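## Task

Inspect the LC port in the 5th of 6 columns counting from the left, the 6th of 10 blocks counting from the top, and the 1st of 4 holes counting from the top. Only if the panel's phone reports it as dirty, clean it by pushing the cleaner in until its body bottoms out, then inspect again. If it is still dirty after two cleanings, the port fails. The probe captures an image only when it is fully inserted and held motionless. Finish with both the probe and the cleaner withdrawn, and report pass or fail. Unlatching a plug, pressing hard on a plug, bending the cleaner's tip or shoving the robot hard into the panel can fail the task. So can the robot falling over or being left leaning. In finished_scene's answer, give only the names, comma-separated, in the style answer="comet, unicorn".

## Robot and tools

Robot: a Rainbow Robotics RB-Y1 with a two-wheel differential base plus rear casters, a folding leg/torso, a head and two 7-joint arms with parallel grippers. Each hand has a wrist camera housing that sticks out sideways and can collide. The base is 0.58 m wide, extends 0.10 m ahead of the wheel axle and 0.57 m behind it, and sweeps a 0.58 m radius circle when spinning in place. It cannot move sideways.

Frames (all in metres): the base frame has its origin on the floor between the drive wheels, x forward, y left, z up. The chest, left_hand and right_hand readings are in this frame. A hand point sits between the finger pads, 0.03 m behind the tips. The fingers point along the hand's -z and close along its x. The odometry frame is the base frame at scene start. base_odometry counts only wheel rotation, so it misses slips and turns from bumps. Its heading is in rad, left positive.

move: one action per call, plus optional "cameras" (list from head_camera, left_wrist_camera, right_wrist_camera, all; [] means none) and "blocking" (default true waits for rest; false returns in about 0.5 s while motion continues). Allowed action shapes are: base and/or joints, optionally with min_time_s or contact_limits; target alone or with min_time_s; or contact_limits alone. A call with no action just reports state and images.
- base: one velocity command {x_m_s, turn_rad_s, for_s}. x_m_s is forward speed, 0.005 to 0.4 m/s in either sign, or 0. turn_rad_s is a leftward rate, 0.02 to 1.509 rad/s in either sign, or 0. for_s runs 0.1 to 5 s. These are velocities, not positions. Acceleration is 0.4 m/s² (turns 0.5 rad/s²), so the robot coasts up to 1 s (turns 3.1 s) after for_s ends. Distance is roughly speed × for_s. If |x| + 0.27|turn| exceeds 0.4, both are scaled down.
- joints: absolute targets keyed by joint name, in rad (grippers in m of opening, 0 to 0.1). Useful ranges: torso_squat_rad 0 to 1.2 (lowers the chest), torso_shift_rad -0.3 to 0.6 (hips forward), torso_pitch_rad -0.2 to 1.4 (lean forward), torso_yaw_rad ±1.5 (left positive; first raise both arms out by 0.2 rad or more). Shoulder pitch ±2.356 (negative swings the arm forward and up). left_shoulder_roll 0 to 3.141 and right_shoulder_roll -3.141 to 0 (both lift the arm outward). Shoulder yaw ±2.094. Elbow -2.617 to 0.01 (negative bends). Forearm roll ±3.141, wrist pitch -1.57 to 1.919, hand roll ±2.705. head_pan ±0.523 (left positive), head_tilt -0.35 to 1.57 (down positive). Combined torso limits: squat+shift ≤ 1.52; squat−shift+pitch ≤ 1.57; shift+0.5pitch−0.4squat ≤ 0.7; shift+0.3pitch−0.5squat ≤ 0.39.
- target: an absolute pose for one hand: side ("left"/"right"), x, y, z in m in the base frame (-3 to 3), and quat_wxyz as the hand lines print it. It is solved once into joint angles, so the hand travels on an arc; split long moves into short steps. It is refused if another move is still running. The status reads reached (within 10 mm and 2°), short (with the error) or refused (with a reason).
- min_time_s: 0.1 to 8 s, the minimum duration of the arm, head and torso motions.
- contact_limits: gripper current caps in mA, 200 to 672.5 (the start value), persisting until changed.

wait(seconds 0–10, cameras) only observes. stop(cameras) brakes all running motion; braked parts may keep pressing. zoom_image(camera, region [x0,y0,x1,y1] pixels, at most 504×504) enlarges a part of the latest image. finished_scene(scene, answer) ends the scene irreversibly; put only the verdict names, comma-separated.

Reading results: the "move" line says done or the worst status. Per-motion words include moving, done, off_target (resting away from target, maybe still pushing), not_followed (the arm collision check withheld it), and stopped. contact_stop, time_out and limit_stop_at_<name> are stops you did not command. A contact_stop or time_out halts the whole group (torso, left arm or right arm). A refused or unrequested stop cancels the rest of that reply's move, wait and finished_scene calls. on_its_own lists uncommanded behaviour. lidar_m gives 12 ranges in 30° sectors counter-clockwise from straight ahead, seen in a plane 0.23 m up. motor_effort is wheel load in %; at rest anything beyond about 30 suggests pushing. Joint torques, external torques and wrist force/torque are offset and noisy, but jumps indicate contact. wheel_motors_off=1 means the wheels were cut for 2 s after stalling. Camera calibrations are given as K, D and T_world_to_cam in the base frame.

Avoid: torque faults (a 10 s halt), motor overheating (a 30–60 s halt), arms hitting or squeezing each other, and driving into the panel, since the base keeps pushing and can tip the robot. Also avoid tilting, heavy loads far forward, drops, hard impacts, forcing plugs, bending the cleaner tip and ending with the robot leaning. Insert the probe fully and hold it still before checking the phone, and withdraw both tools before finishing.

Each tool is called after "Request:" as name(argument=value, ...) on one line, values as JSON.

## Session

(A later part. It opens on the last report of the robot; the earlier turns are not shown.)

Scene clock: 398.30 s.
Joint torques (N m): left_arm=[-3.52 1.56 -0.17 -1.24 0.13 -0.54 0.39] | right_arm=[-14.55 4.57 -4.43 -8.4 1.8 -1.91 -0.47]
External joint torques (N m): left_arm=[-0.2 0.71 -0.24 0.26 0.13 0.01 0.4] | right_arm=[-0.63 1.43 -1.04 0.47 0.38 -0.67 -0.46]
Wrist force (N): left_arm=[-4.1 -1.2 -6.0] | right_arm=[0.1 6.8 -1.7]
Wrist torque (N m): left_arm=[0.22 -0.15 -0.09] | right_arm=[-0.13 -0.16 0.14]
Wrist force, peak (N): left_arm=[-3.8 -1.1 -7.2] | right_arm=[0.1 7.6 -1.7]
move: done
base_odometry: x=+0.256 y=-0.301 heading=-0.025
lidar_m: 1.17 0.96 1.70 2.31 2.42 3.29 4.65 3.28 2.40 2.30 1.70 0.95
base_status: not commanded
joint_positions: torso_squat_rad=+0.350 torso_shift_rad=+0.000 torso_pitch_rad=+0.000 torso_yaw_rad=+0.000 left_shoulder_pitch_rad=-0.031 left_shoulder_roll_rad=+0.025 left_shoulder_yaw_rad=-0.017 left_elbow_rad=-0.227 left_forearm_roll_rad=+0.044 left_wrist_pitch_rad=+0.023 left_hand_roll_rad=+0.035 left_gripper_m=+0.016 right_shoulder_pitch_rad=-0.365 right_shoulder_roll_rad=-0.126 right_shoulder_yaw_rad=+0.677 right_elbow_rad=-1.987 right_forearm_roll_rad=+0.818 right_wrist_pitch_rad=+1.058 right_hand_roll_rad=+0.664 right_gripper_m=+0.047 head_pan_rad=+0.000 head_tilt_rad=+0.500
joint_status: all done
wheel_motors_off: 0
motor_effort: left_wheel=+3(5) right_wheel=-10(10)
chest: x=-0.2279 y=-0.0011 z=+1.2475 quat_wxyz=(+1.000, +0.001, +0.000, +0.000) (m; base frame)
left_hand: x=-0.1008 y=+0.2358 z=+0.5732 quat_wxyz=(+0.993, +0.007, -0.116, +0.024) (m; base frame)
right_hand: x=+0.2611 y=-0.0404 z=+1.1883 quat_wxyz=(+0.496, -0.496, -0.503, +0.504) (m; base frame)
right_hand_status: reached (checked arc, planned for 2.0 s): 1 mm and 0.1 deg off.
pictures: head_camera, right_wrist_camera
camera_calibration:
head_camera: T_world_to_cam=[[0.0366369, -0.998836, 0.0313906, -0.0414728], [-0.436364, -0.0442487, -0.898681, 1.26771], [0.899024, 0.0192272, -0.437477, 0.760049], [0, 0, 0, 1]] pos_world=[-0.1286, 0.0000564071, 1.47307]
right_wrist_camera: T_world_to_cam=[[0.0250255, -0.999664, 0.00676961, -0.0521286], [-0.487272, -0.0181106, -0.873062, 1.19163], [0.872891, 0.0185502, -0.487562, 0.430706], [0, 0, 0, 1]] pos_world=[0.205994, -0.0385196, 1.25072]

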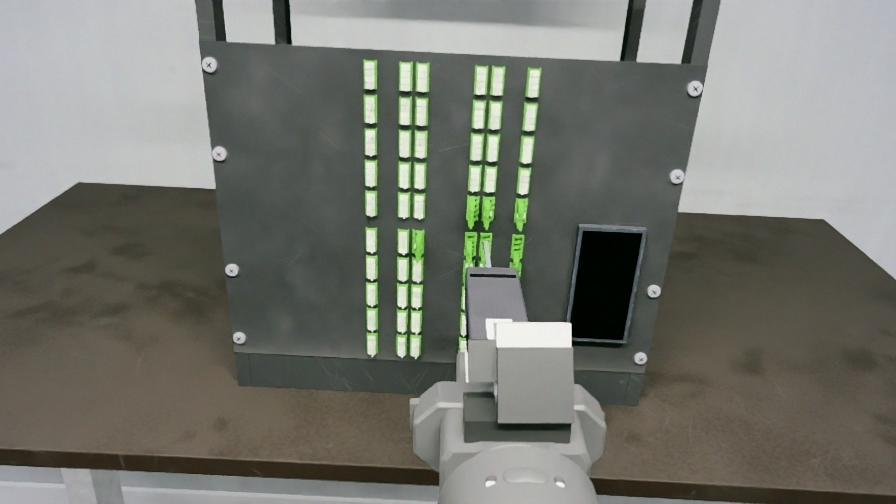

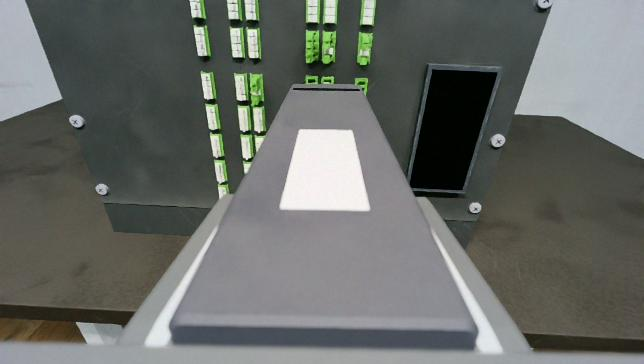

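Request:
move(target={"side": "right", "x": 0.27, "y": -0.039, "z": 1.1895, "quat_wxyz": [0.49625, -0.49625, -0.50375, 0.50375]}, min_time_s=2, cameras=["head_camera", "right_wrist_camera"])

Request:
zoom_image(camera="head_camera", region=[460, 220, 510, 270])

Request:
zoom_image(camera="right_wrist_camera", region=[310, 60, 340, 90])

Scene clock: 414.40 s.
Joint torques (N m): left_arm=[-3.13 1.03 -0.63 -1.43 0.08 -0.64 0.39] | right_arm=[-15.27 4.48 -4.74 -8.37 1.68 -1.97 -0.48]
External joint torques (N m): left_arm=[0.19 0.18 -0.7 0.07 0.07 -0.09 0.4] | right_arm=[-0.9 1.47 -1.27 0.51 0.27 -0.75 -0.47]
Wrist force (N): left_arm=[-3.8 -0.5 -5.8] | right_arm=[-0.2 7.1 -1.7]
Wrist torque (N m): left_arm=[0.13 -0.13 -0.13] | right_arm=[-0.16 -0.24 0.15]
Wrist force, peak (N): left_arm=[-4.3 -1.2 -7.0] | right_arm=[0.2 7.5 -2.2]
move: done
base_odometry: x=+0.256 y=-0.301 heading=-0.025
lidar_m: 1.19 0.97 1.70 2.31 2.41 3.32 4.65 3.28 2.39 2.30 1.69 0.96
base_status: not commanded
joint_positions: torso_squat_rad=+0.350 torso_shift_rad=+0.000 torso_pitch_rad=+0.000 torso_yaw_rad=+0.000 left_shoulder_pitch_rad=-0.031 left_shoulder_roll_rad=+0.025 left_shoulder_yaw_rad=-0.017 left_elbow_rad=-0.227 left_forearm_roll_rad=+0.044 left_wrist_pitch_rad=+0.023 left_hand_roll_rad=+0.035 left_gripper_m=+0.016 right_shoulder_pitch_rad=-0.389 right_shoulder_roll_rad=-0.122 right_shoulder_yaw_rad=+0.662 right_elbow_rad=-1.954 right_forearm_roll_rad=+0.807 right_wrist_pitch_rad=+1.047 right_hand_roll_rad=+0.658 right_gripper_m=+0.047 head_pan_rad=+0.000 head_tilt_rad=+0.500
joint_status: all done
wheel_motors_off: 0
motor_effort: left_wheel=+4(4) right_wheel=-10(10)
chest: x=-0.2279 y=-0.0011 z=+1.2475 quat_wxyz=(+1.000, +0.001, +0.000, +0.000) (m; base frame)
left_hand: x=-0.1008 y=+0.2358 z=+0.5732 quat_wxyz=(+0.993, +0.007, -0.116, +0.024) (m; base frame)
right_hand: x=+0.2695 y=-0.0393 z=+1.1892 quat_wxyz=(+0.496, -0.496, -0.503, +0.504) (m; base frame)
right_hand_status: reached (checked arc, planned for 2.0 s): 1 mm and 0.0 deg off.
pictures: head_camera, right_wrist_camera
camera_calibration:
head_camera: T_world_to_cam=[[0.0366369, -0.998836, 0.0313906, -0.0414728], [-0.436364, -0.0442487, -0.898681, 1.26771], [0.899024, 0.0192272, -0.437477, 0.760049], [0, 0, 0, 1]] pos_world=[-0.1286, 0.0000564071, 1.47307]
right_wrist_camera: T_world_to_cam=[[0.0249944, -0.999662, 0.00713186, -0.0516911], [-0.487149, -0.0184092, -0.873125, 1.19657], [0.872961, 0.018349, -0.487444, 0.423622], [0, 0, 0, 1]] pos_world=[0.214394, -0.0374187, 1.25162]

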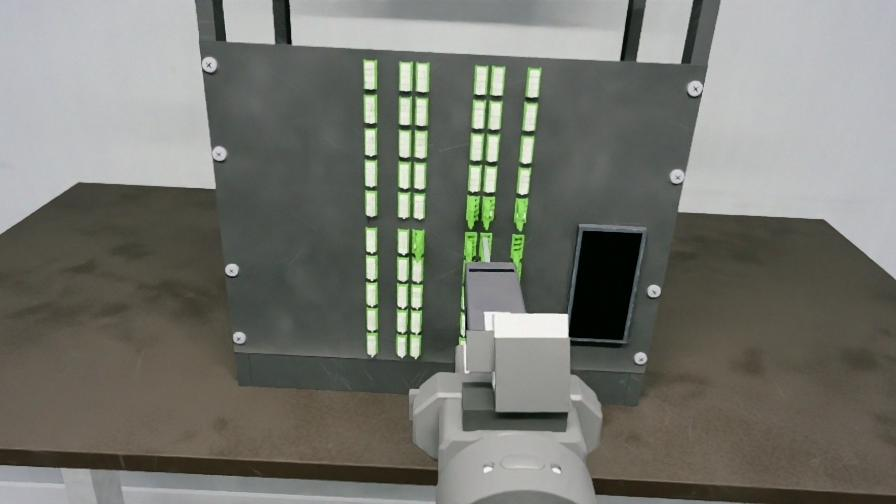

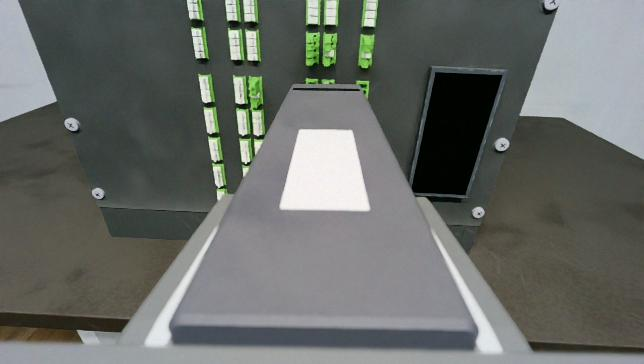

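Scaled by 10.080 from the camera's 896x504 image, which has a finer 1280x720 frame.

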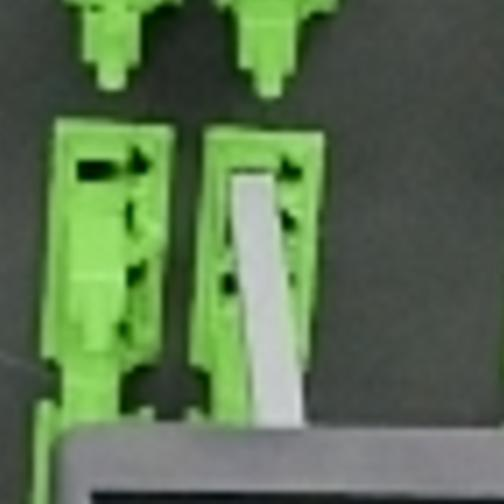

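Scaled by 16.800 from the camera's 644x364 image, which has a finer 1265x715 frame.

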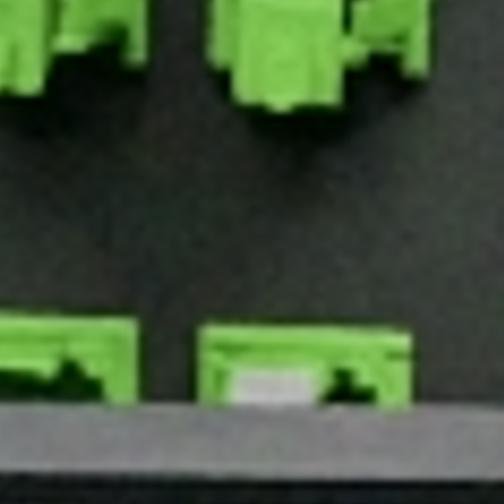

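Request:
move(target={"side": "right", "x": 0.27, "y": -0.0388, "z": 1.1882, "quat_wxyz": [0.49625, -0.49625, -0.50375, 0.50375]}, min_time_s=1, cameras=["head_camera", "right_wrist_camera"])

Request:
zoom_image(camera="head_camera", region=[470, 225, 500, 255])

Request:
zoom_image(camera="right_wrist_camera", region=[310, 60, 340, 90])

Scene clock: 470.97 s.
Joint torques (N m): left_arm=[-3.45 1.04 -0.51 -1.12 0.01 -0.57 0.1] | right_arm=[-13.27 4.45 -2.4 -8.52 2.14 -1.78 -0.37]
External joint torques (N m): left_arm=[-0.13 0.19 -0.58 0.38 0 -0.02 0.11] | right_arm=[1.12 1.43 1.06 0.38 0.72 -0.56 -0.36]
Wrist force (N): left_arm=[-4.1 -0.4 -5.7] | right_arm=[0.0 6.9 -1.8]
Wrist torque (N m): left_arm=[0.13 -0.12 -0.12] | right_arm=[-0.14 -0.21 0.16]
Wrist force, peak (N): left_arm=[-4.1 -0.7 -7.2] | right_arm=[0.6 7.6 -1.8]
move: done
base_odometry: x=+0.256 y=-0.301 heading=-0.025
lidar_m: 1.19 0.97 1.72 2.32 2.41 3.31 4.65 3.27 2.40 2.31 1.70 0.95
base_status: not commanded
joint_positions: torso_squat_rad=+0.350 torso_shift_rad=+0.000 torso_pitch_rad=+0.000 torso_yaw_rad=+0.000 left_shoulder_pitch_rad=-0.031 left_shoulder_roll_rad=+0.025 left_shoulder_yaw_rad=-0.017 left_elbow_rad=-0.227 left_forearm_roll_rad=+0.044 left_wrist_pitch_rad=+0.023 left_hand_roll_rad=+0.035 left_gripper_m=+0.016 right_shoulder_pitch_rad=-0.388 right_shoulder_roll_rad=-0.121 right_shoulder_yaw_rad=+0.662 right_elbow_rad=-1.949 right_forearm_roll_rad=+0.811 right_wrist_pitch_rad=+1.044 right_hand_roll_rad=+0.653 right_gripper_m=+0.047 head_pan_rad=+0.000 head_tilt_rad=+0.500
joint_status: all done
wheel_motors_off: 0
motor_effort: left_wheel=+4(5) right_wheel=-10(10)
chest: x=-0.2279 y=-0.0011 z=+1.2475 quat_wxyz=(+1.000, +0.001, +0.000, +0.000) (m; base frame)
left_hand: x=-0.1008 y=+0.2358 z=+0.5732 quat_wxyz=(+0.993, +0.007, -0.116, +0.024) (m; base frame)
right_hand: x=+0.2701 y=-0.0391 z=+1.1881 quat_wxyz=(+0.496, -0.496, -0.503, +0.504) (m; base frame)
right_hand_status: reached (checked arc, planned for 1.0 s): 0 mm and 0.0 deg off.
pictures: head_camera, right_wrist_camera
camera_calibration:
head_camera: T_world_to_cam=[[0.0366369, -0.998836, 0.0313906, -0.0414728], [-0.436364, -0.0442487, -0.898681, 1.26771], [0.899024, 0.0192272, -0.437477, 0.760049], [0, 0, 0, 1]] pos_world=[-0.1286, 0.0000564071, 1.47307]
right_wrist_camera: T_world_to_cam=[[0.0247665, -0.999668, 0.00715595, -0.0513767], [-0.486645, -0.0183086, -0.873408, 1.19611], [0.873248, 0.0181488, -0.486937, 0.421941], [0, 0, 0, 1]] pos_world=[0.214893, -0.0371183, 1.25052]

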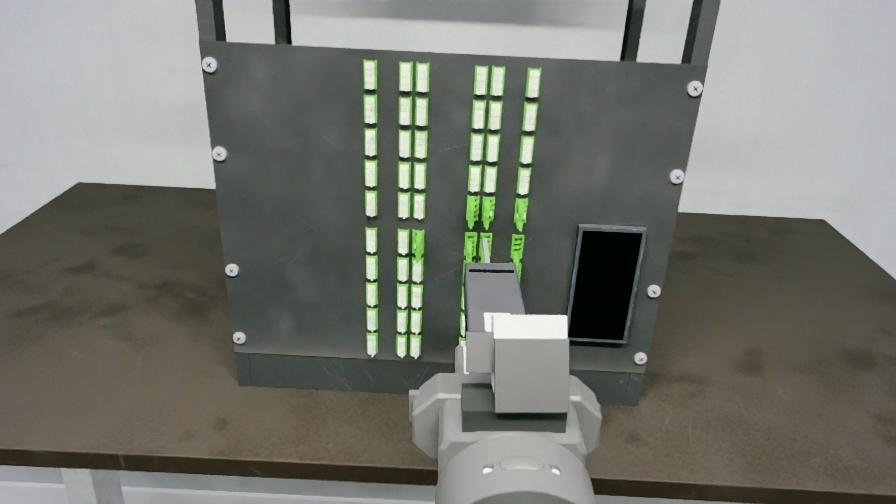

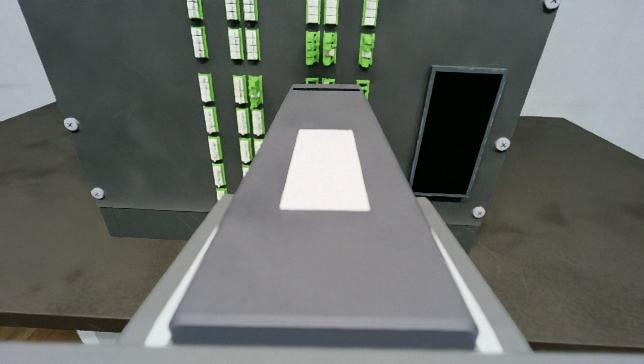

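Scaled by 16.800 from the camera's 896x504 image, which has a finer 1280x720 frame.

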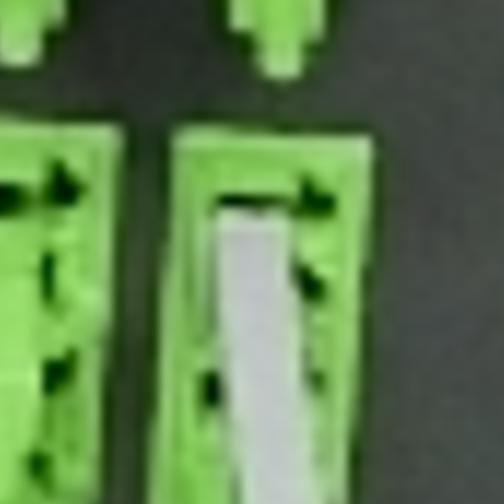

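Scaled by 16.800 from the camera's 644x364 image, which has a finer 1265x715 frame.

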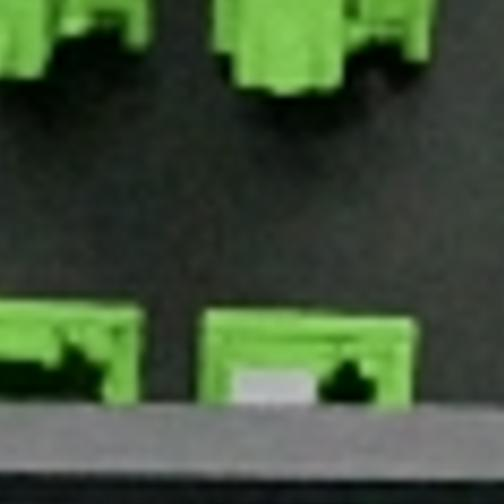

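Request:
move(target={"side": "right", "x": 0.276, "y": -0.0387, "z": 1.1882, "quat_wxyz": [0.49625, -0.49625, -0.50375, 0.50375]}, min_time_s=2, cameras=["head_camera", "right_wrist_camera"])

Request:
zoom_image(camera="head_camera", region=[470, 225, 500, 255])

Request:
zoom_image(camera="right_wrist_camera", region=[310, 60, 340, 90])

Scene clock: 484.63 s.
Joint torques (N m): left_arm=[-3.19 0.82 -0.27 -1.36 0 -0.77 0.27] | right_arm=[-15.94 4.5 -4.54 -8.84 2.01 -2.27 -0.39]
External joint torques (N m): left_arm=[0.13 -0.03 -0.35 0.14 0 -0.21 0.28] | right_arm=[-1.25 1.6 -1 0.08 0.59 -1.06 -0.39]
Wrist force (N): left_arm=[-3.6 -1.6 -6.5] | right_arm=[-0.3 7.6 -1.4]
Wrist torque (N m): left_arm=[0.22 -0.12 -0.13] | right_arm=[0.08 -0.02 0.16]
Wrist force, peak (N): left_arm=[-4.5 -1.9 -6.8] | right_arm=[-0.5 8.4 -1.5]
move: done
base_odometry: x=+0.256 y=-0.301 heading=-0.025
lidar_m: 1.19 0.97 1.72 2.32 2.41 3.30 4.66 3.26 2.40 2.29 1.71 0.95
base_status: not commanded
joint_positions: torso_squat_rad=+0.350 torso_shift_rad=+0.000 torso_pitch_rad=+0.000 torso_yaw_rad=+0.000 left_shoulder_pitch_rad=-0.031 left_shoulder_roll_rad=+0.025 left_shoulder_yaw_rad=-0.017 left_elbow_rad=-0.227 left_forearm_roll_rad=+0.044 left_wrist_pitch_rad=+0.023 left_hand_roll_rad=+0.035 left_gripper_m=+0.016 right_shoulder_pitch_rad=-0.403 right_shoulder_roll_rad=-0.120 right_shoulder_yaw_rad=+0.652 right_elbow_rad=-1.927 right_forearm_roll_rad=+0.804 right_wrist_pitch_rad=+1.034 right_hand_roll_rad=+0.648 right_gripper_m=+0.047 head_pan_rad=+0.000 head_tilt_rad=+0.500
joint_status: all done
wheel_motors_off: 0
motor_effort: left_wheel=+4(5) right_wheel=-10(10)
chest: x=-0.2279 y=-0.0011 z=+1.2475 quat_wxyz=(+1.000, +0.001, +0.000, +0.000) (m; base frame)
left_hand: x=-0.1008 y=+0.2358 z=+0.5732 quat_wxyz=(+0.993, +0.007, -0.116, +0.024) (m; base frame)
right_hand: x=+0.2758 y=-0.0390 z=+1.1877 quat_wxyz=(+0.496, -0.496, -0.503, +0.504) (m; base frame)
right_hand_status: reached (checked arc, planned for 2.0 s): 1 mm and 0.1 deg off.
pictures: head_camera, right_wrist_camera
camera_calibration:
head_camera: T_world_to_cam=[[0.0366369, -0.998836, 0.0313906, -0.0414728], [-0.436364, -0.0442487, -0.898681, 1.26771], [0.899024, 0.0192272, -0.437477, 0.760049], [0, 0, 0, 1]] pos_world=[-0.1286, 0.0000564071, 1.47307]
right_wrist_camera: T_world_to_cam=[[0.0247809, -0.999666, 0.00735679, -0.0516713], [-0.487346, -0.0185056, -0.873013, 1.19824], [0.872857, 0.0180488, -0.487642, 0.417642], [0, 0, 0, 1]] pos_world=[0.220695, -0.0370178, 1.25012]

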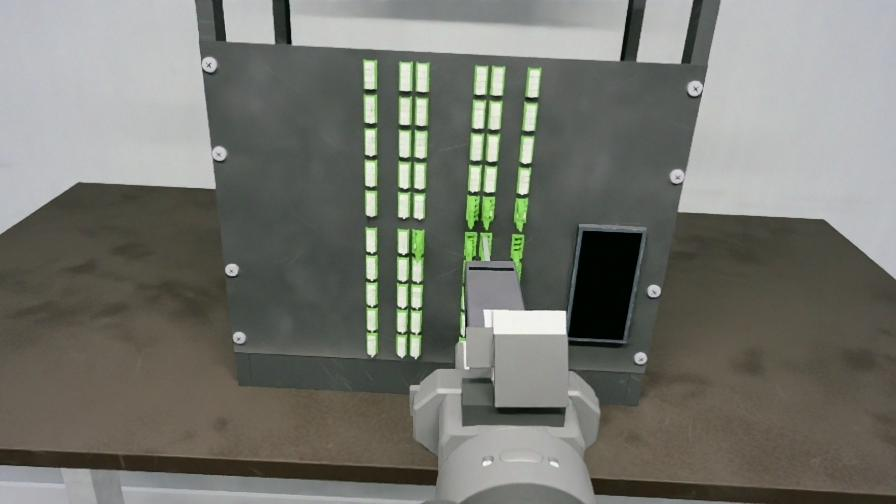

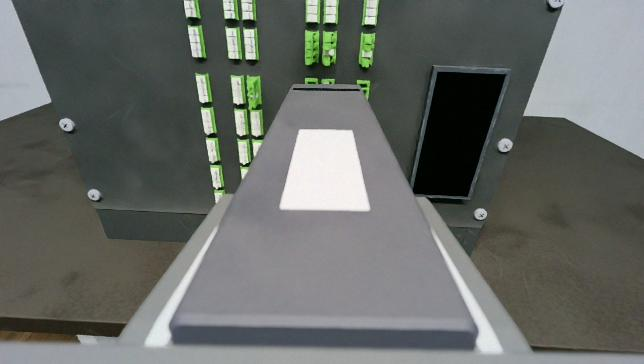

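Scaled by 16.800 from the camera's 896x504 image, which has a finer 1280x720 frame.

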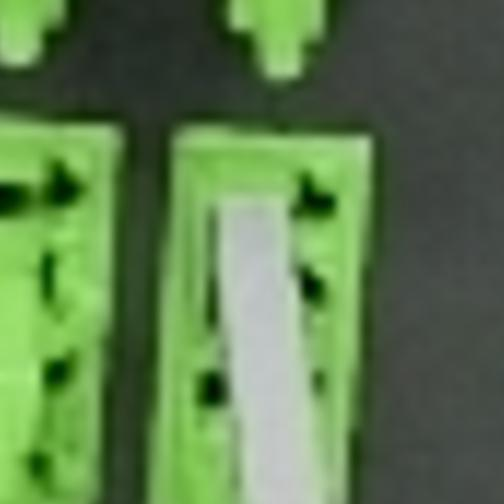

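Scaled by 16.800 from the camera's 644x364 image, which has a finer 1265x715 frame.

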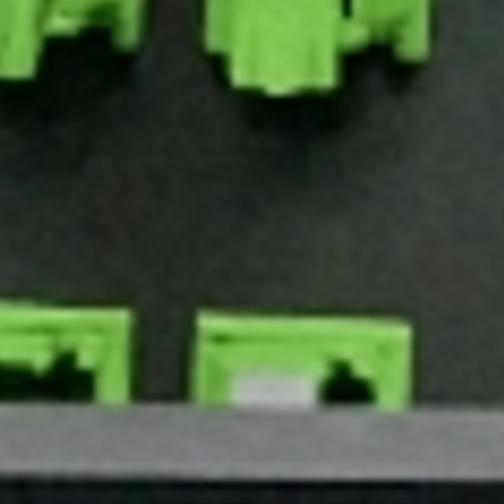

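Request:
move(target={"side": "right", "x": 0.276, "y": -0.0392, "z": 1.1875, "quat_wxyz": [0.49625, -0.49625, -0.50375, 0.50375]}, min_time_s=1, cameras=[])

Request:
move(target={"side": "right", "x": 0.279, "y": -0.0392, "z": 1.1875, "quat_wxyz": [0.49625, -0.49625, -0.50375, 0.50375]}, min_time_s=1, cameras=["head_camera", "right_wrist_camera"])

Request:
zoom_image(camera="head_camera", region=[470, 225, 500, 255])

Request:
zoom_image(camera="right_wrist_camera", region=[310, 60, 340, 90])

Scene clock: 502.40 s.
Joint torques (N m): left_arm=[-2.96 1.17 0.03 -1.33 0.09 -0.66 0.21] | right_arm=[-14.33 2.69 -3.51 -8.96 1.71 -1.57 0.09]
External joint torques (N m): left_arm=[0.36 0.32 -0.04 0.17 0.08 -0.1 0.22] | right_arm=[0.36 -0.22 0.03 -0.04 0.29 -0.36 0.1]
Wrist force (N): left_arm=[-3.7 -0.5 -6.0] | right_arm=[-0.3 7.8 -1.4]
Wrist torque (N m): left_arm=[0.11 -0.11 -0.12] | right_arm=[-0.02 -0.04 0.16]
Wrist force, peak (N): left_arm=[-4.9 -0.8 -6.5] | right_arm=[-0.3 8.5 -1.2]
move: done
base_odometry: x=+0.256 y=-0.301 heading=-0.025
lidar_m: 1.19 0.97 1.70 2.32 2.42 3.30 4.65 3.28 2.40 2.30 1.69 0.96
base_status: not commanded
joint_positions: torso_squat_rad=+0.350 torso_shift_rad=+0.000 torso_pitch_rad=+0.000 torso_yaw_rad=+0.000 left_shoulder_pitch_rad=-0.031 left_shoulder_roll_rad=+0.025 left_shoulder_yaw_rad=-0.017 left_elbow_rad=-0.227 left_forearm_roll_rad=+0.044 left_wrist_pitch_rad=+0.023 left_hand_roll_rad=+0.035 left_gripper_m=+0.016 right_shoulder_pitch_rad=-0.402 right_shoulder_roll_rad=-0.120 right_shoulder_yaw_rad=+0.652 right_elbow_rad=-1.927 right_forearm_roll_rad=+0.803 right_wrist_pitch_rad=+1.034 right_hand_roll_rad=+0.648 right_gripper_m=+0.047 head_pan_rad=+0.000 head_tilt_rad=+0.500
joint_status: all done
wheel_motors_off: 0
motor_effort: left_wheel=+4(5) right_wheel=-10(10)
chest: x=-0.2279 y=-0.0011 z=+1.2475 quat_wxyz=(+1.000, +0.001, +0.000, +0.000) (m; base frame)
left_hand: x=-0.1008 y=+0.2358 z=+0.5732 quat_wxyz=(+0.993, +0.007, -0.116, +0.024) (m; base frame)
right_hand: x=+0.2758 y=-0.0390 z=+1.1876 quat_wxyz=(+0.497, -0.496, -0.503, +0.504) (m; base frame)
right_hand_status: reached (checked arc, planned for 1.0 s): 0 mm and 0.1 deg off.
pictures: none
No camera images: "cameras" was empty.

Scene clock: 503.73 s.
Joint torques (N m): left_arm=[-3.29 0.66 -0.95 -1.27 -0.03 -0.71 0.41] | right_arm=[-16.32 1.27 -5.98 -7.56 1.62 -2.27 -0.34]
External joint torques (N m): left_arm=[0.04 -0.19 -1.02 0.23 -0.04 -0.15 0.42] | right_arm=[-1.49 -1.57 -2.42 1.38 0.21 -1.06 -0.34]
Wrist force (N): left_arm=[-4.0 -1.1 -5.9] | right_arm=[-1.1 7.4 7.6]
Wrist torque (N m): left_arm=[0.16 -0.15 -0.11] | right_arm=[-0.05 0.11 0.09]
Wrist force, peak (N): left_arm=[-4.4 -1.2 -6.7] | right_arm=[-1.2 7.8 7.9]
move: done
base_odometry: x=+0.256 y=-0.301 heading=-0.025
lidar_m: 1.18 0.97 1.71 2.31 2.40 3.29 4.65 3.28 2.39 2.30 1.69 0.96
base_status: not commanded
joint_positions: torso_squat_rad=+0.350 torso_shift_rad=+0.000 torso_pitch_rad=+0.000 torso_yaw_rad=+0.000 left_shoulder_pitch_rad=-0.031 left_shoulder_roll_rad=+0.025 left_shoulder_yaw_rad=-0.017 left_elbow_rad=-0.227 left_forearm_roll_rad=+0.044 left_wrist_pitch_rad=+0.023 left_hand_roll_rad=+0.035 left_gripper_m=+0.016 right_shoulder_pitch_rad=-0.409 right_shoulder_roll_rad=-0.120 right_shoulder_yaw_rad=+0.647 right_elbow_rad=-1.915 right_forearm_roll_rad=+0.801 right_wrist_pitch_rad=+1.027 right_hand_roll_rad=+0.643 right_gripper_m=+0.047 head_pan_rad=+0.000 head_tilt_rad=+0.500
joint_status: all done
wheel_motors_off: 0
motor_effort: left_wheel=+4(4) right_wheel=-10(10)
chest: x=-0.2280 y=-0.0011 z=+1.2475 quat_wxyz=(+1.000, +0.001, +0.000, +0.000) (m; base frame)
left_hand: x=-0.1008 y=+0.2358 z=+0.5732 quat_wxyz=(+0.993, +0.007, -0.117, +0.024) (m; base frame)
right_hand: x=+0.2786 y=-0.0391 z=+1.1872 quat_wxyz=(+0.496, -0.496, -0.504, +0.504) (m; base frame)
right_hand_status: reached (checked arc, planned for 1.0 s): 0 mm and 0.0 deg off.
pictures: head_camera, right_wrist_camera
camera_calibration:
head_camera: T_world_to_cam=[[0.0366305, -0.998836, 0.0313949, -0.0414726], [-0.436202, -0.0442463, -0.89876, 1.26776], [0.899103, 0.0192275, -0.437315, 0.760001], [0, 0, 0, 1]] pos_world=[-0.128801, 0.000056402, 1.47307]
right_wrist_camera: T_world_to_cam=[[0.0254207, -0.999655, 0.00666564, -0.0512186], [-0.487068, -0.0182082, -0.873174, 1.19931], [0.872994, 0.0189501, -0.487363, 0.414615], [0, 0, 0, 1]] pos_world=[0.223493, -0.0372206, 1.24962]

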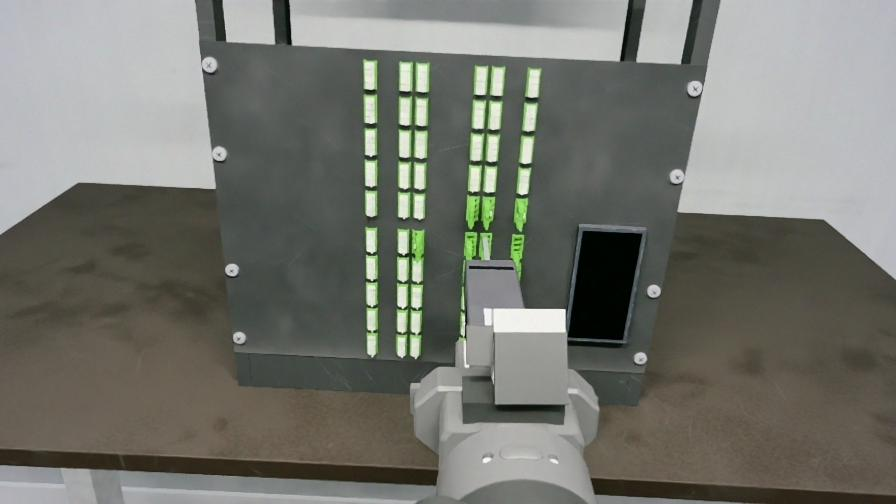

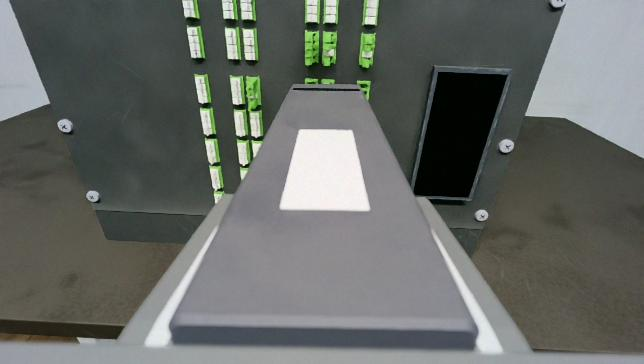

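Scaled by 16.800 from the camera's 896x504 image, which has a finer 1280x720 frame.

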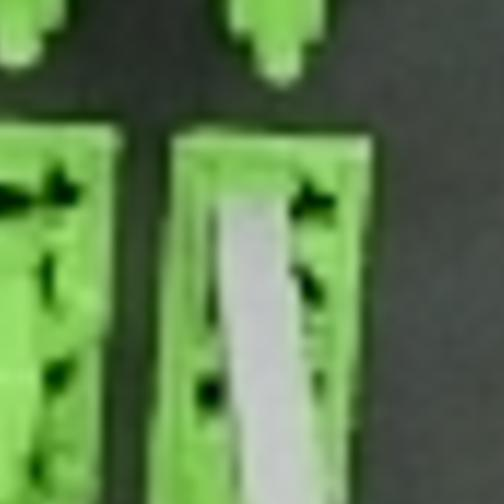

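Scaled by 16.800 from the camera's 644x364 image, which has a finer 1265x715 frame.

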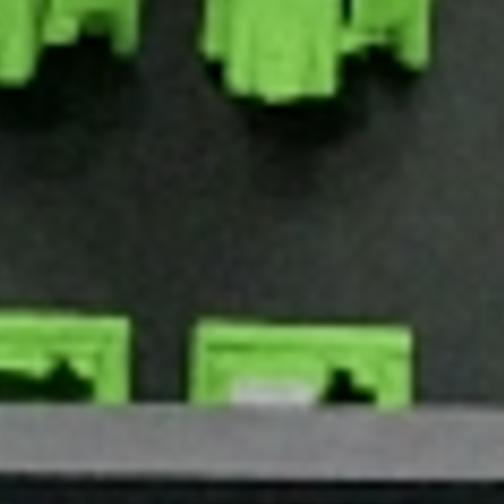

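Request:
move(target={"side": "right", "x": 0.272, "y": -0.0392, "z": 1.1875, "quat_wxyz": [0.49625, -0.49625, -0.50375, 0.50375]}, min_time_s=1, cameras=["head_camera", "right_wrist_camera"])

Request:
zoom_image(camera="head_camera", region=[470, 225, 500, 255])

Request:
zoom_image(camera="right_wrist_camera", region=[310, 60, 340, 90])

Scene clock: 515.23 s.
Joint torques (N m): left_arm=[-3.48 0.94 -0.07 -1.19 0.24 -0.62 0.43] | right_arm=[-13.39 1.24 -2.23 -9.51 2.08 -1.22 0.47]
External joint torques (N m): left_arm=[-0.15 0.09 -0.15 0.31 0.23 -0.06 0.44] | right_arm=[1.11 -1.74 1.26 -0.59 0.67 -0.01 0.48]
Wrist force (N): left_arm=[-4.2 -0.7 -5.9] | right_arm=[-0.1 7.1 -1.7]
Wrist torque (N m): left_arm=[0.14 -0.20 -0.11] | right_arm=[-0.17 -0.20 0.14]
Wrist force, peak (N): left_arm=[-4.3 -1.8 -6.8] | right_arm=[1.4 5.8 -12.2]
move: done
base_odometry: x=+0.256 y=-0.301 heading=-0.025
lidar_m: 1.19 0.96 1.70 2.32 2.41 3.32 4.65 3.27 2.40 2.30 1.69 0.96
base_status: not commanded
joint_positions: torso_squat_rad=+0.350 torso_shift_rad=+0.000 torso_pitch_rad=+0.000 torso_yaw_rad=+0.000 left_shoulder_pitch_rad=-0.031 left_shoulder_roll_rad=+0.025 left_shoulder_yaw_rad=-0.017 left_elbow_rad=-0.227 left_forearm_roll_rad=+0.044 left_wrist_pitch_rad=+0.023 left_hand_roll_rad=+0.035 left_gripper_m=+0.016 right_shoulder_pitch_rad=-0.393 right_shoulder_roll_rad=-0.121 right_shoulder_yaw_rad=+0.658 right_elbow_rad=-1.939 right_forearm_roll_rad=+0.809 right_wrist_pitch_rad=+1.038 right_hand_roll_rad=+0.649 right_gripper_m=+0.047 head_pan_rad=+0.000 head_tilt_rad=+0.500
joint_status: all done
wheel_motors_off: 0
motor_effort: left_wheel=+3(5) right_wheel=-10(10)
chest: x=-0.2279 y=-0.0011 z=+1.2475 quat_wxyz=(+1.000, +0.001, +0.000, +0.000) (m; base frame)
left_hand: x=-0.1008 y=+0.2358 z=+0.5732 quat_wxyz=(+0.993, +0.007, -0.116, +0.024) (m; base frame)
right_hand: x=+0.2724 y=-0.0392 z=+1.1874 quat_wxyz=(+0.497, -0.496, -0.504, +0.504) (m; base frame)
right_hand_status: reached (checked arc, planned for 1.0 s): 0 mm and 0.0 deg off.
pictures: head_camera, right_wrist_camera
camera_calibration:
head_camera: T_world_to_cam=[[0.0366341, -0.998836, 0.0313935, -0.0414774], [-0.436283, -0.0442483, -0.898721, 1.26778], [0.899063, 0.0192273, -0.437396, 0.759935], [0, 0, 0, 1]] pos_world=[-0.128601, 0.0000564063, 1.47307]
right_wrist_camera: T_world_to_cam=[[0.0249929, -0.999669, 0.00610845, -0.0503732], [-0.48697, -0.0175108, -0.873243, 1.19647], [0.873061, 0.0188503, -0.487247, 0.419914], [0, 0, 0, 1]] pos_world=[0.217294, -0.0373209, 1.24972]

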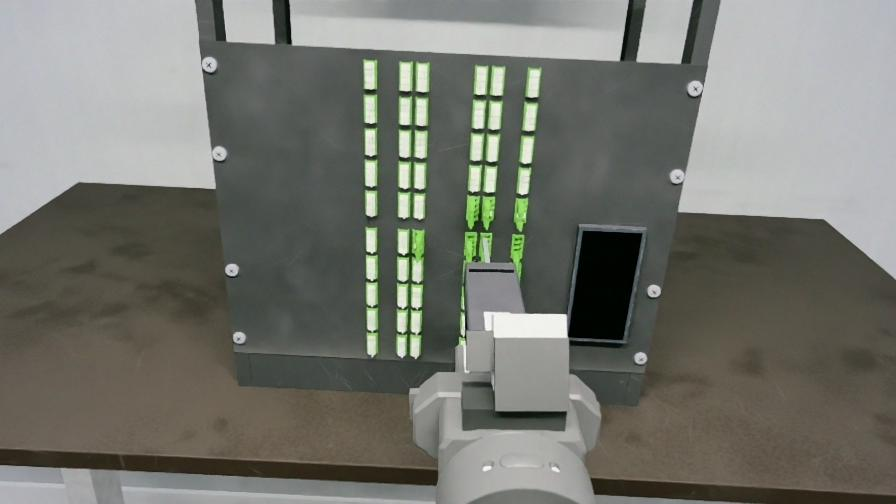

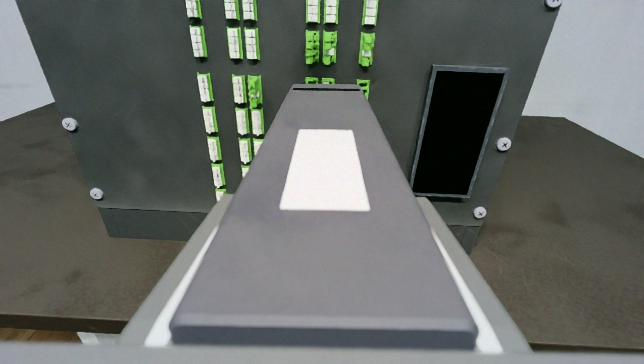

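Scaled by 16.800 from the camera's 896x504 image, which has a finer 1280x720 frame.

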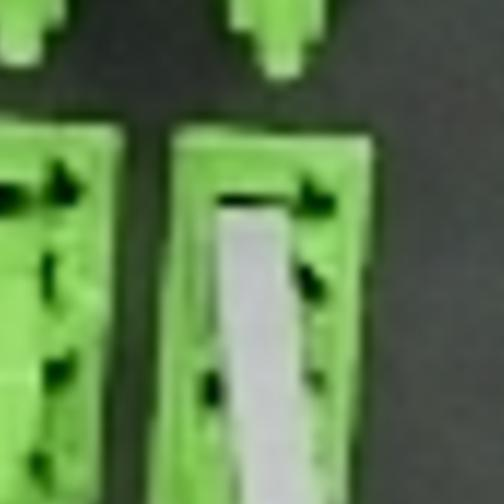

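Scaled by 16.800 from the camera's 644x364 image, which has a finer 1265x715 frame.

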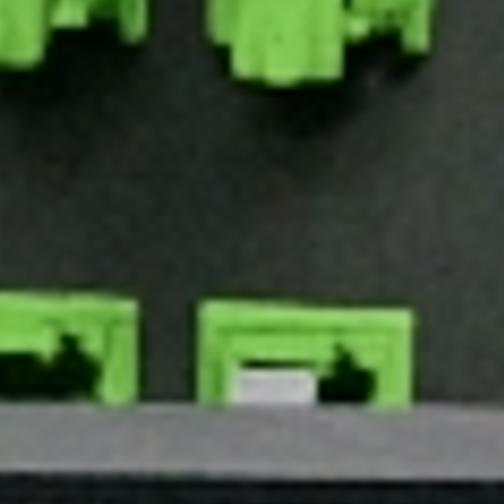

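Request:
zoom_image(camera="right_wrist_camera", region=[320, 76, 336, 86])

Request:
zoom_image(camera="head_camera", region=[478, 230, 494, 246])

Scaled by 31.500 from the camera's 644x364 image, which has a finer 1265x715 frame.

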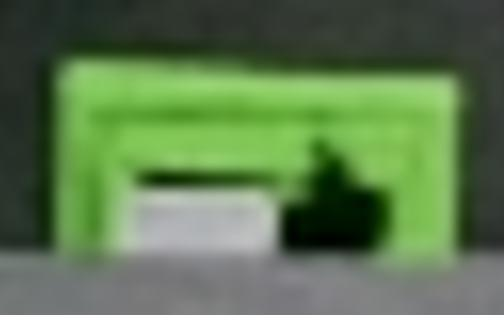

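Scaled by 31.500 from the camera's 896x504 image, which has a finer 1280x720 frame.

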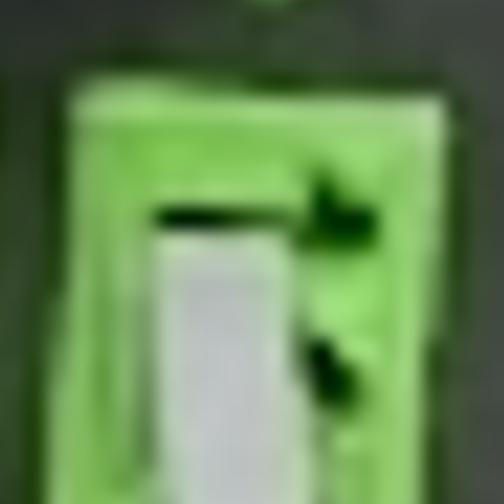

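Request:
move(target={"side": "right", "x": 0.272, "y": -0.0395, "z": 1.1871, "quat_wxyz": [0.49625, -0.49625, -0.50375, 0.50375]}, min_time_s=1, cameras=[])

Request:
move(target={"side": "right", "x": 0.2775, "y": -0.0394, "z": 1.1871, "quat_wxyz": [0.49625, -0.49625, -0.50375, 0.50375]}, min_time_s=2, cameras=["head_camera", "right_wrist_camera"])

Request:
zoom_image(camera="right_wrist_camera", region=[320, 76, 336, 86])

Request:
zoom_image(camera="head_camera", region=[478, 230, 494, 246])

Scene clock: 593.27 s.
Joint torques (N m): left_arm=[-3.68 0.96 -0.92 -1.07 0.2 -0.46 0.29] | right_arm=[-13.36 2.66 -3.45 -8.71 1.76 -1.19 0.11]
External joint torques (N m): left_arm=[-0.35 0.11 -0.99 0.43 0.2 0.09 0.3] | right_arm=[1.14 -0.32 0.04 0.21 0.34 0.02 0.12]
Wrist force (N): left_arm=[-4.0 -1.2 -5.8] | right_arm=[0.1 7.0 -1.5]
Wrist torque (N m): left_arm=[0.22 -0.16 -0.11] | right_arm=[-0.13 -0.22 0.14]
Wrist force, peak (N): left_arm=[-4.0 -0.6 -7.0] | right_arm=[0.2 7.6 -1.8]
move: done
base_odometry: x=+0.256 y=-0.301 heading=-0.025
lidar_m: 1.19 0.95 1.71 2.32 2.43 3.30 4.65 3.29 2.39 2.30 1.70 0.95
base_status: not commanded
joint_positions: torso_squat_rad=+0.350 torso_shift_rad=+0.000 torso_pitch_rad=+0.000 torso_yaw_rad=+0.000 left_shoulder_pitch_rad=-0.031 left_shoulder_roll_rad=+0.025 left_shoulder_yaw_rad=-0.017 left_elbow_rad=-0.227 left_forearm_roll_rad=+0.044 left_wrist_pitch_rad=+0.023 left_hand_roll_rad=+0.035 left_gripper_m=+0.016 right_shoulder_pitch_rad=-0.393 right_shoulder_roll_rad=-0.121 right_shoulder_yaw_rad=+0.658 right_elbow_rad=-1.939 right_forearm_roll_rad=+0.809 right_wrist_pitch_rad=+1.038 right_hand_roll_rad=+0.649 right_gripper_m=+0.047 head_pan_rad=+0.000 head_tilt_rad=+0.500
joint_status: all done
wheel_motors_off: 0
motor_effort: left_wheel=+3(5) right_wheel=-10(10)
chest: x=-0.2279 y=-0.0011 z=+1.2475 quat_wxyz=(+1.000, +0.001, +0.000, +0.000) (m; base frame)
left_hand: x=-0.1008 y=+0.2358 z=+0.5732 quat_wxyz=(+0.993, +0.007, -0.116, +0.024) (m; base frame)
right_hand: x=+0.2724 y=-0.0392 z=+1.1873 quat_wxyz=(+0.497, -0.496, -0.504, +0.504) (m; base frame)
right_hand_status: reached (checked arc, planned for 1.0 s): 1 mm and 0.1 deg off.
pictures: none
No camera images: "cameras" was empty.

Scene clock: 595.60 s.
Joint torques (N m): left_arm=[-3.08 0.92 -0.07 -1.12 0.18 -0.69 0.17] | right_arm=[-14.99 1.41 -4.65 -7.99 1.56 -1.71 -0.29]
External joint torques (N m): left_arm=[0.24 0.07 -0.14 0.38 0.18 -0.14 0.18] | right_arm=[-0.25 -1.46 -1.1 0.95 0.15 -0.51 -0.29]
Wrist force (N): left_arm=[-3.9 -0.9 -6.7] | right_arm=[0.2 6.1 -0.6]
Wrist torque (N m): left_arm=[0.17 -0.16 -0.09] | right_arm=[-0.30 -0.14 0.11]
Wrist force, peak (N): left_arm=[-4.6 -1.4 -6.6] | right_arm=[0.1 7.4 -1.8]
move: done
base_odometry: x=+0.256 y=-0.301 heading=-0.025
lidar_m: 1.19 0.97 1.70 2.32 2.41 3.30 4.65 3.27 2.40 2.30 1.70 0.95
base_status: not commanded
joint_positions: torso_squat_rad=+0.350 torso_shift_rad=+0.000 torso_pitch_rad=+0.000 torso_yaw_rad=+0.000 left_shoulder_pitch_rad=-0.031 left_shoulder_roll_rad=+0.025 left_shoulder_yaw_rad=-0.017 left_elbow_rad=-0.227 left_forearm_roll_rad=+0.044 left_wrist_pitch_rad=+0.023 left_hand_roll_rad=+0.035 left_gripper_m=+0.016 right_shoulder_pitch_rad=-0.404 right_shoulder_roll_rad=-0.121 right_shoulder_yaw_rad=+0.650 right_elbow_rad=-1.921 right_forearm_roll_rad=+0.803 right_wrist_pitch_rad=+1.028 right_hand_roll_rad=+0.644 right_gripper_m=+0.047 head_pan_rad=+0.000 head_tilt_rad=+0.500
joint_status: all done
wheel_motors_off: 0
motor_effort: left_wheel=+2(5) right_wheel=-10(10)
chest: x=-0.2279 y=-0.0011 z=+1.2475 quat_wxyz=(+1.000, +0.001, +0.000, +0.000) (m; base frame)
left_hand: x=-0.1008 y=+0.2358 z=+0.5732 quat_wxyz=(+0.993, +0.007, -0.116, +0.024) (m; base frame)
right_hand: x=+0.2772 y=-0.0393 z=+1.1870 quat_wxyz=(+0.496, -0.496, -0.504, +0.504) (m; base frame)
right_hand_status: reached (checked arc, planned for 2.0 s): 0 mm and 0.0 deg off.
pictures: head_camera, right_wrist_camera
camera_calibration:
head_camera: T_world_to_cam=[[0.0366323, -0.998836, 0.0313898, -0.0414685], [-0.436283, -0.0442442, -0.898721, 1.26773], [0.899063, 0.0192273, -0.437396, 0.760025], [0, 0, 0, 1]] pos_world=[-0.128701, 0.0000563976, 1.47307]
right_wrist_camera: T_world_to_cam=[[0.025371, -0.999656, 0.00658406, -0.0513681], [-0.486876, -0.0181085, -0.873283, 1.19846], [0.873103, 0.0189504, -0.487168, 0.415429], [0, 0, 0, 1]] pos_world=[0.222092, -0.0375207, 1.24932]

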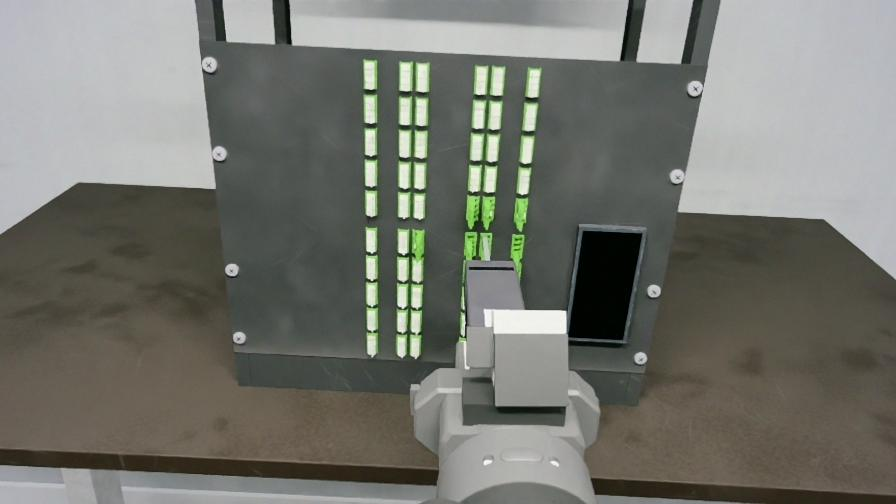

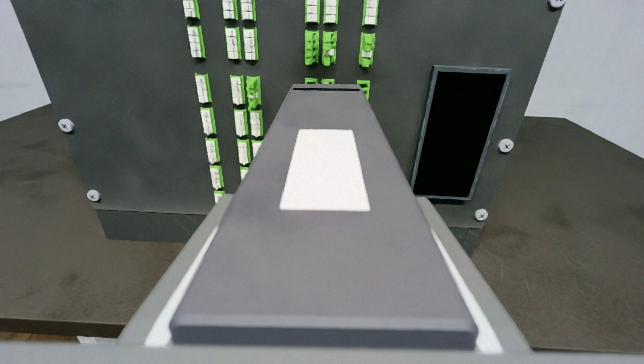

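Scaled by 31.500 from the camera's 644x364 image, which has a finer 1265x715 frame.

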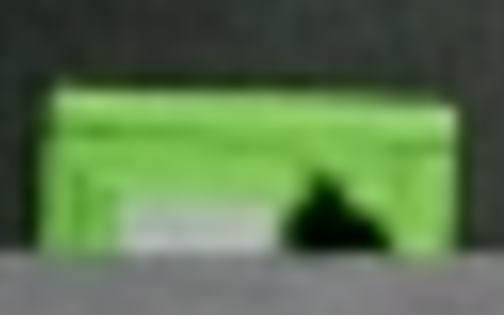

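Scaled by 31.500 from the camera's 896x504 image, which has a finer 1280x720 frame.

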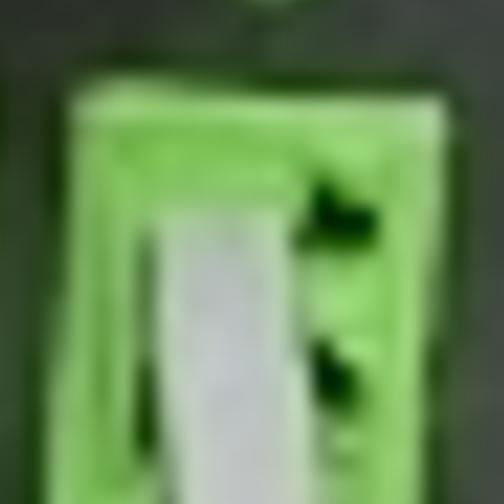

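Request:
move(target={"side": "right", "x": 0.2795, "y": -0.0396, "z": 1.1873, "quat_wxyz": [0.49625, -0.49625, -0.50375, 0.50375]}, min_time_s=1, cameras=[])

Request:
move(target={"side": "right", "x": 0.2815, "y": -0.0396, "z": 1.1873, "quat_wxyz": [0.49625, -0.49625, -0.50375, 0.50375]}, min_time_s=1, cameras=["head_camera", "right_wrist_camera"])

Request:
zoom_image(camera="right_wrist_camera", region=[320, 76, 336, 86])

Request:
zoom_image(camera="head_camera", region=[478, 230, 494, 246])

Scene clock: 612.57 s.
Joint torques (N m): left_arm=[-3.6 0.9 0.03 -1.13 0.18 -0.61 0.41] | right_arm=[-16.81 1.92 -6.84 -7.02 1.78 -2.01 -0.35]
External joint torques (N m): left_arm=[-0.27 0.05 -0.04 0.37 0.17 -0.05 0.42] | right_arm=[-1.96 -0.9 -3.27 1.92 0.36 -0.81 -0.34]
Wrist force (N): left_arm=[-3.7 -1.2 -6.3] | right_arm=[-0.2 7.2 10.7]
Wrist torque (N m): left_arm=[0.20 -0.09 -0.12] | right_arm=[-0.06 -0.04 0.09]
Wrist force, peak (N): left_arm=[-4.7 -1.4 -7.1] | right_arm=[-0.7 7.4 11.2]
move: done
base_odometry: x=+0.256 y=-0.301 heading=-0.025
lidar_m: 1.19 0.97 1.71 2.31 2.42 3.31 4.65 3.27 2.40 2.31 1.69 0.95
base_status: not commanded
joint_positions: torso_squat_rad=+0.350 torso_shift_rad=+0.000 torso_pitch_rad=+0.000 torso_yaw_rad=+0.000 left_shoulder_pitch_rad=-0.031 left_shoulder_roll_rad=+0.025 left_shoulder_yaw_rad=-0.017 left_elbow_rad=-0.227 left_forearm_roll_rad=+0.044 left_wrist_pitch_rad=+0.023 left_hand_roll_rad=+0.035 left_gripper_m=+0.016 right_shoulder_pitch_rad=-0.409 right_shoulder_roll_rad=-0.121 right_shoulder_yaw_rad=+0.646 right_elbow_rad=-1.913 right_forearm_roll_rad=+0.800 right_wrist_pitch_rad=+1.025 right_hand_roll_rad=+0.642 right_gripper_m=+0.047 head_pan_rad=+0.000 head_tilt_rad=+0.500
joint_status: all done
wheel_motors_off: 0
motor_effort: left_wheel=+4(5) right_wheel=-10(10)
chest: x=-0.2281 y=-0.0011 z=+1.2475 quat_wxyz=(+1.000, +0.001, +0.000, +0.000) (m; base frame)
left_hand: x=-0.1008 y=+0.2358 z=+0.5732 quat_wxyz=(+0.993, +0.007, -0.117, +0.024) (m; base frame)
right_hand: x=+0.2791 y=-0.0394 z=+1.1871 quat_wxyz=(+0.496, -0.496, -0.504, +0.504) (m; base frame)
right_hand_status: reached (checked arc, planned for 1.0 s): 1 mm and 0.0 deg off.
pictures: none
No camera images: "cameras" was empty.

Scene clock: 613.90 s.
Joint torques (N m): left_arm=[-3.32 0.61 -0.35 -1.04 0.09 -0.73 0.2] | right_arm=[-19.02 2.19 -8.82 -5.25 1.68 -2.8 -0.22]
External joint torques (N m): left_arm=[0.03 -0.25 -0.42 0.47 0.09 -0.17 0.21] | right_arm=[-4.05 -0.58 -5.22 3.7 0.27 -1.6 -0.21]
Wrist force (N): left_arm=[-4.0 -0.3 -6.3] | right_arm=[-1.7 8.3 29.5]
Wrist torque (N m): left_arm=[0.08 -0.14 -0.11] | right_arm=[0.18 0.26 0.01]
Wrist force, peak (N): left_arm=[-3.8 -1.0 -7.1] | right_arm=[-1.6 8.4 29.9]
move: done
base_odometry: x=+0.256 y=-0.301 heading=-0.025
lidar_m: 1.18 0.96 1.72 2.32 2.41 3.32 4.65 3.27 2.37 2.30 1.72 0.95
base_status: not commanded
joint_positions: torso_squat_rad=+0.350 torso_shift_rad=+0.000 torso_pitch_rad=-0.001 torso_yaw_rad=+0.000 left_shoulder_pitch_rad=-0.031 left_shoulder_roll_rad=+0.025 left_shoulder_yaw_rad=-0.017 left_elbow_rad=-0.227 left_forearm_roll_rad=+0.044 left_wrist_pitch_rad=+0.023 left_hand_roll_rad=+0.035 left_gripper_m=+0.016 right_shoulder_pitch_rad=-0.414 right_shoulder_roll_rad=-0.121 right_shoulder_yaw_rad=+0.643 right_elbow_rad=-1.905 right_forearm_roll_rad=+0.798 right_wrist_pitch_rad=+1.021 right_hand_roll_rad=+0.640 right_gripper_m=+0.047 head_pan_rad=+0.000 head_tilt_rad=+0.500
joint_status: all done
wheel_motors_off: 0
motor_effort: left_wheel=+6(7) right_wheel=-8(10)
chest: x=-0.2285 y=-0.0011 z=+1.2475 quat_wxyz=(+1.000, +0.001, +0.000, +0.000) (m; base frame)
left_hand: x=-0.1009 y=+0.2358 z=+0.5733 quat_wxyz=(+0.993, +0.007, -0.117, +0.024) (m; base frame)
right_hand: x=+0.2806 y=-0.0393 z=+1.1870 quat_wxyz=(+0.496, -0.496, -0.504, +0.504) (m; base frame)
right_hand_status: reached (checked arc, planned for 1.0 s): 1 mm and 0.1 deg off.
pictures: head_camera, right_wrist_camera
camera_calibration:
head_camera: T_world_to_cam=[[0.0365204, -0.998837, 0.0314649, -0.0415711], [-0.435603, -0.0442484, -0.89905, 1.26809], [0.899398, 0.0191275, -0.436713, 0.759737], [0, 0, 0, 1]] pos_world=[-0.129402, 0.0000563983, 1.47317]
right_wrist_camera: T_world_to_cam=[[0.0258277, -0.999643, 0.00678767, -0.0518124], [-0.486936, -0.0185103, -0.873241, 1.20015], [0.873056, 0.0192487, -0.487241, 0.412623], [0, 0, 0, 1]] pos_world=[0.225491, -0.0375212, 1.24942]

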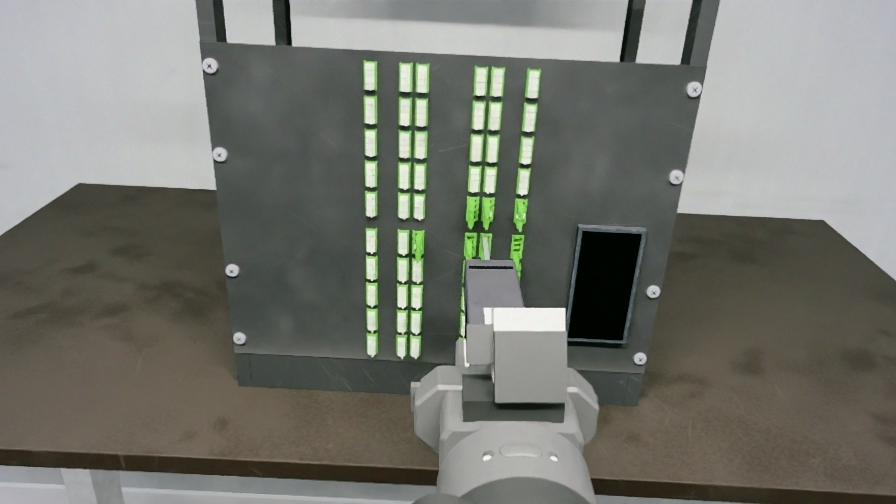

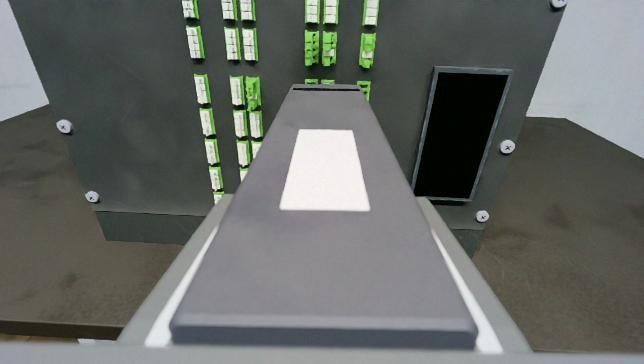

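Scaled by 31.500 from the camera's 644x364 image, which has a finer 1265x715 frame.

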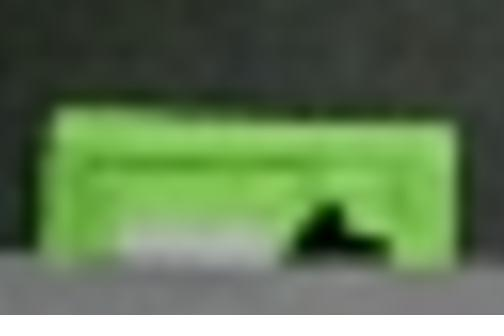

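Scaled by 31.500 from the camera's 896x504 image, which has a finer 1280x720 frame.

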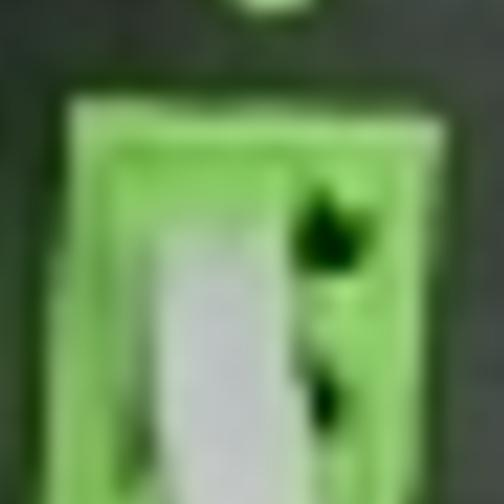

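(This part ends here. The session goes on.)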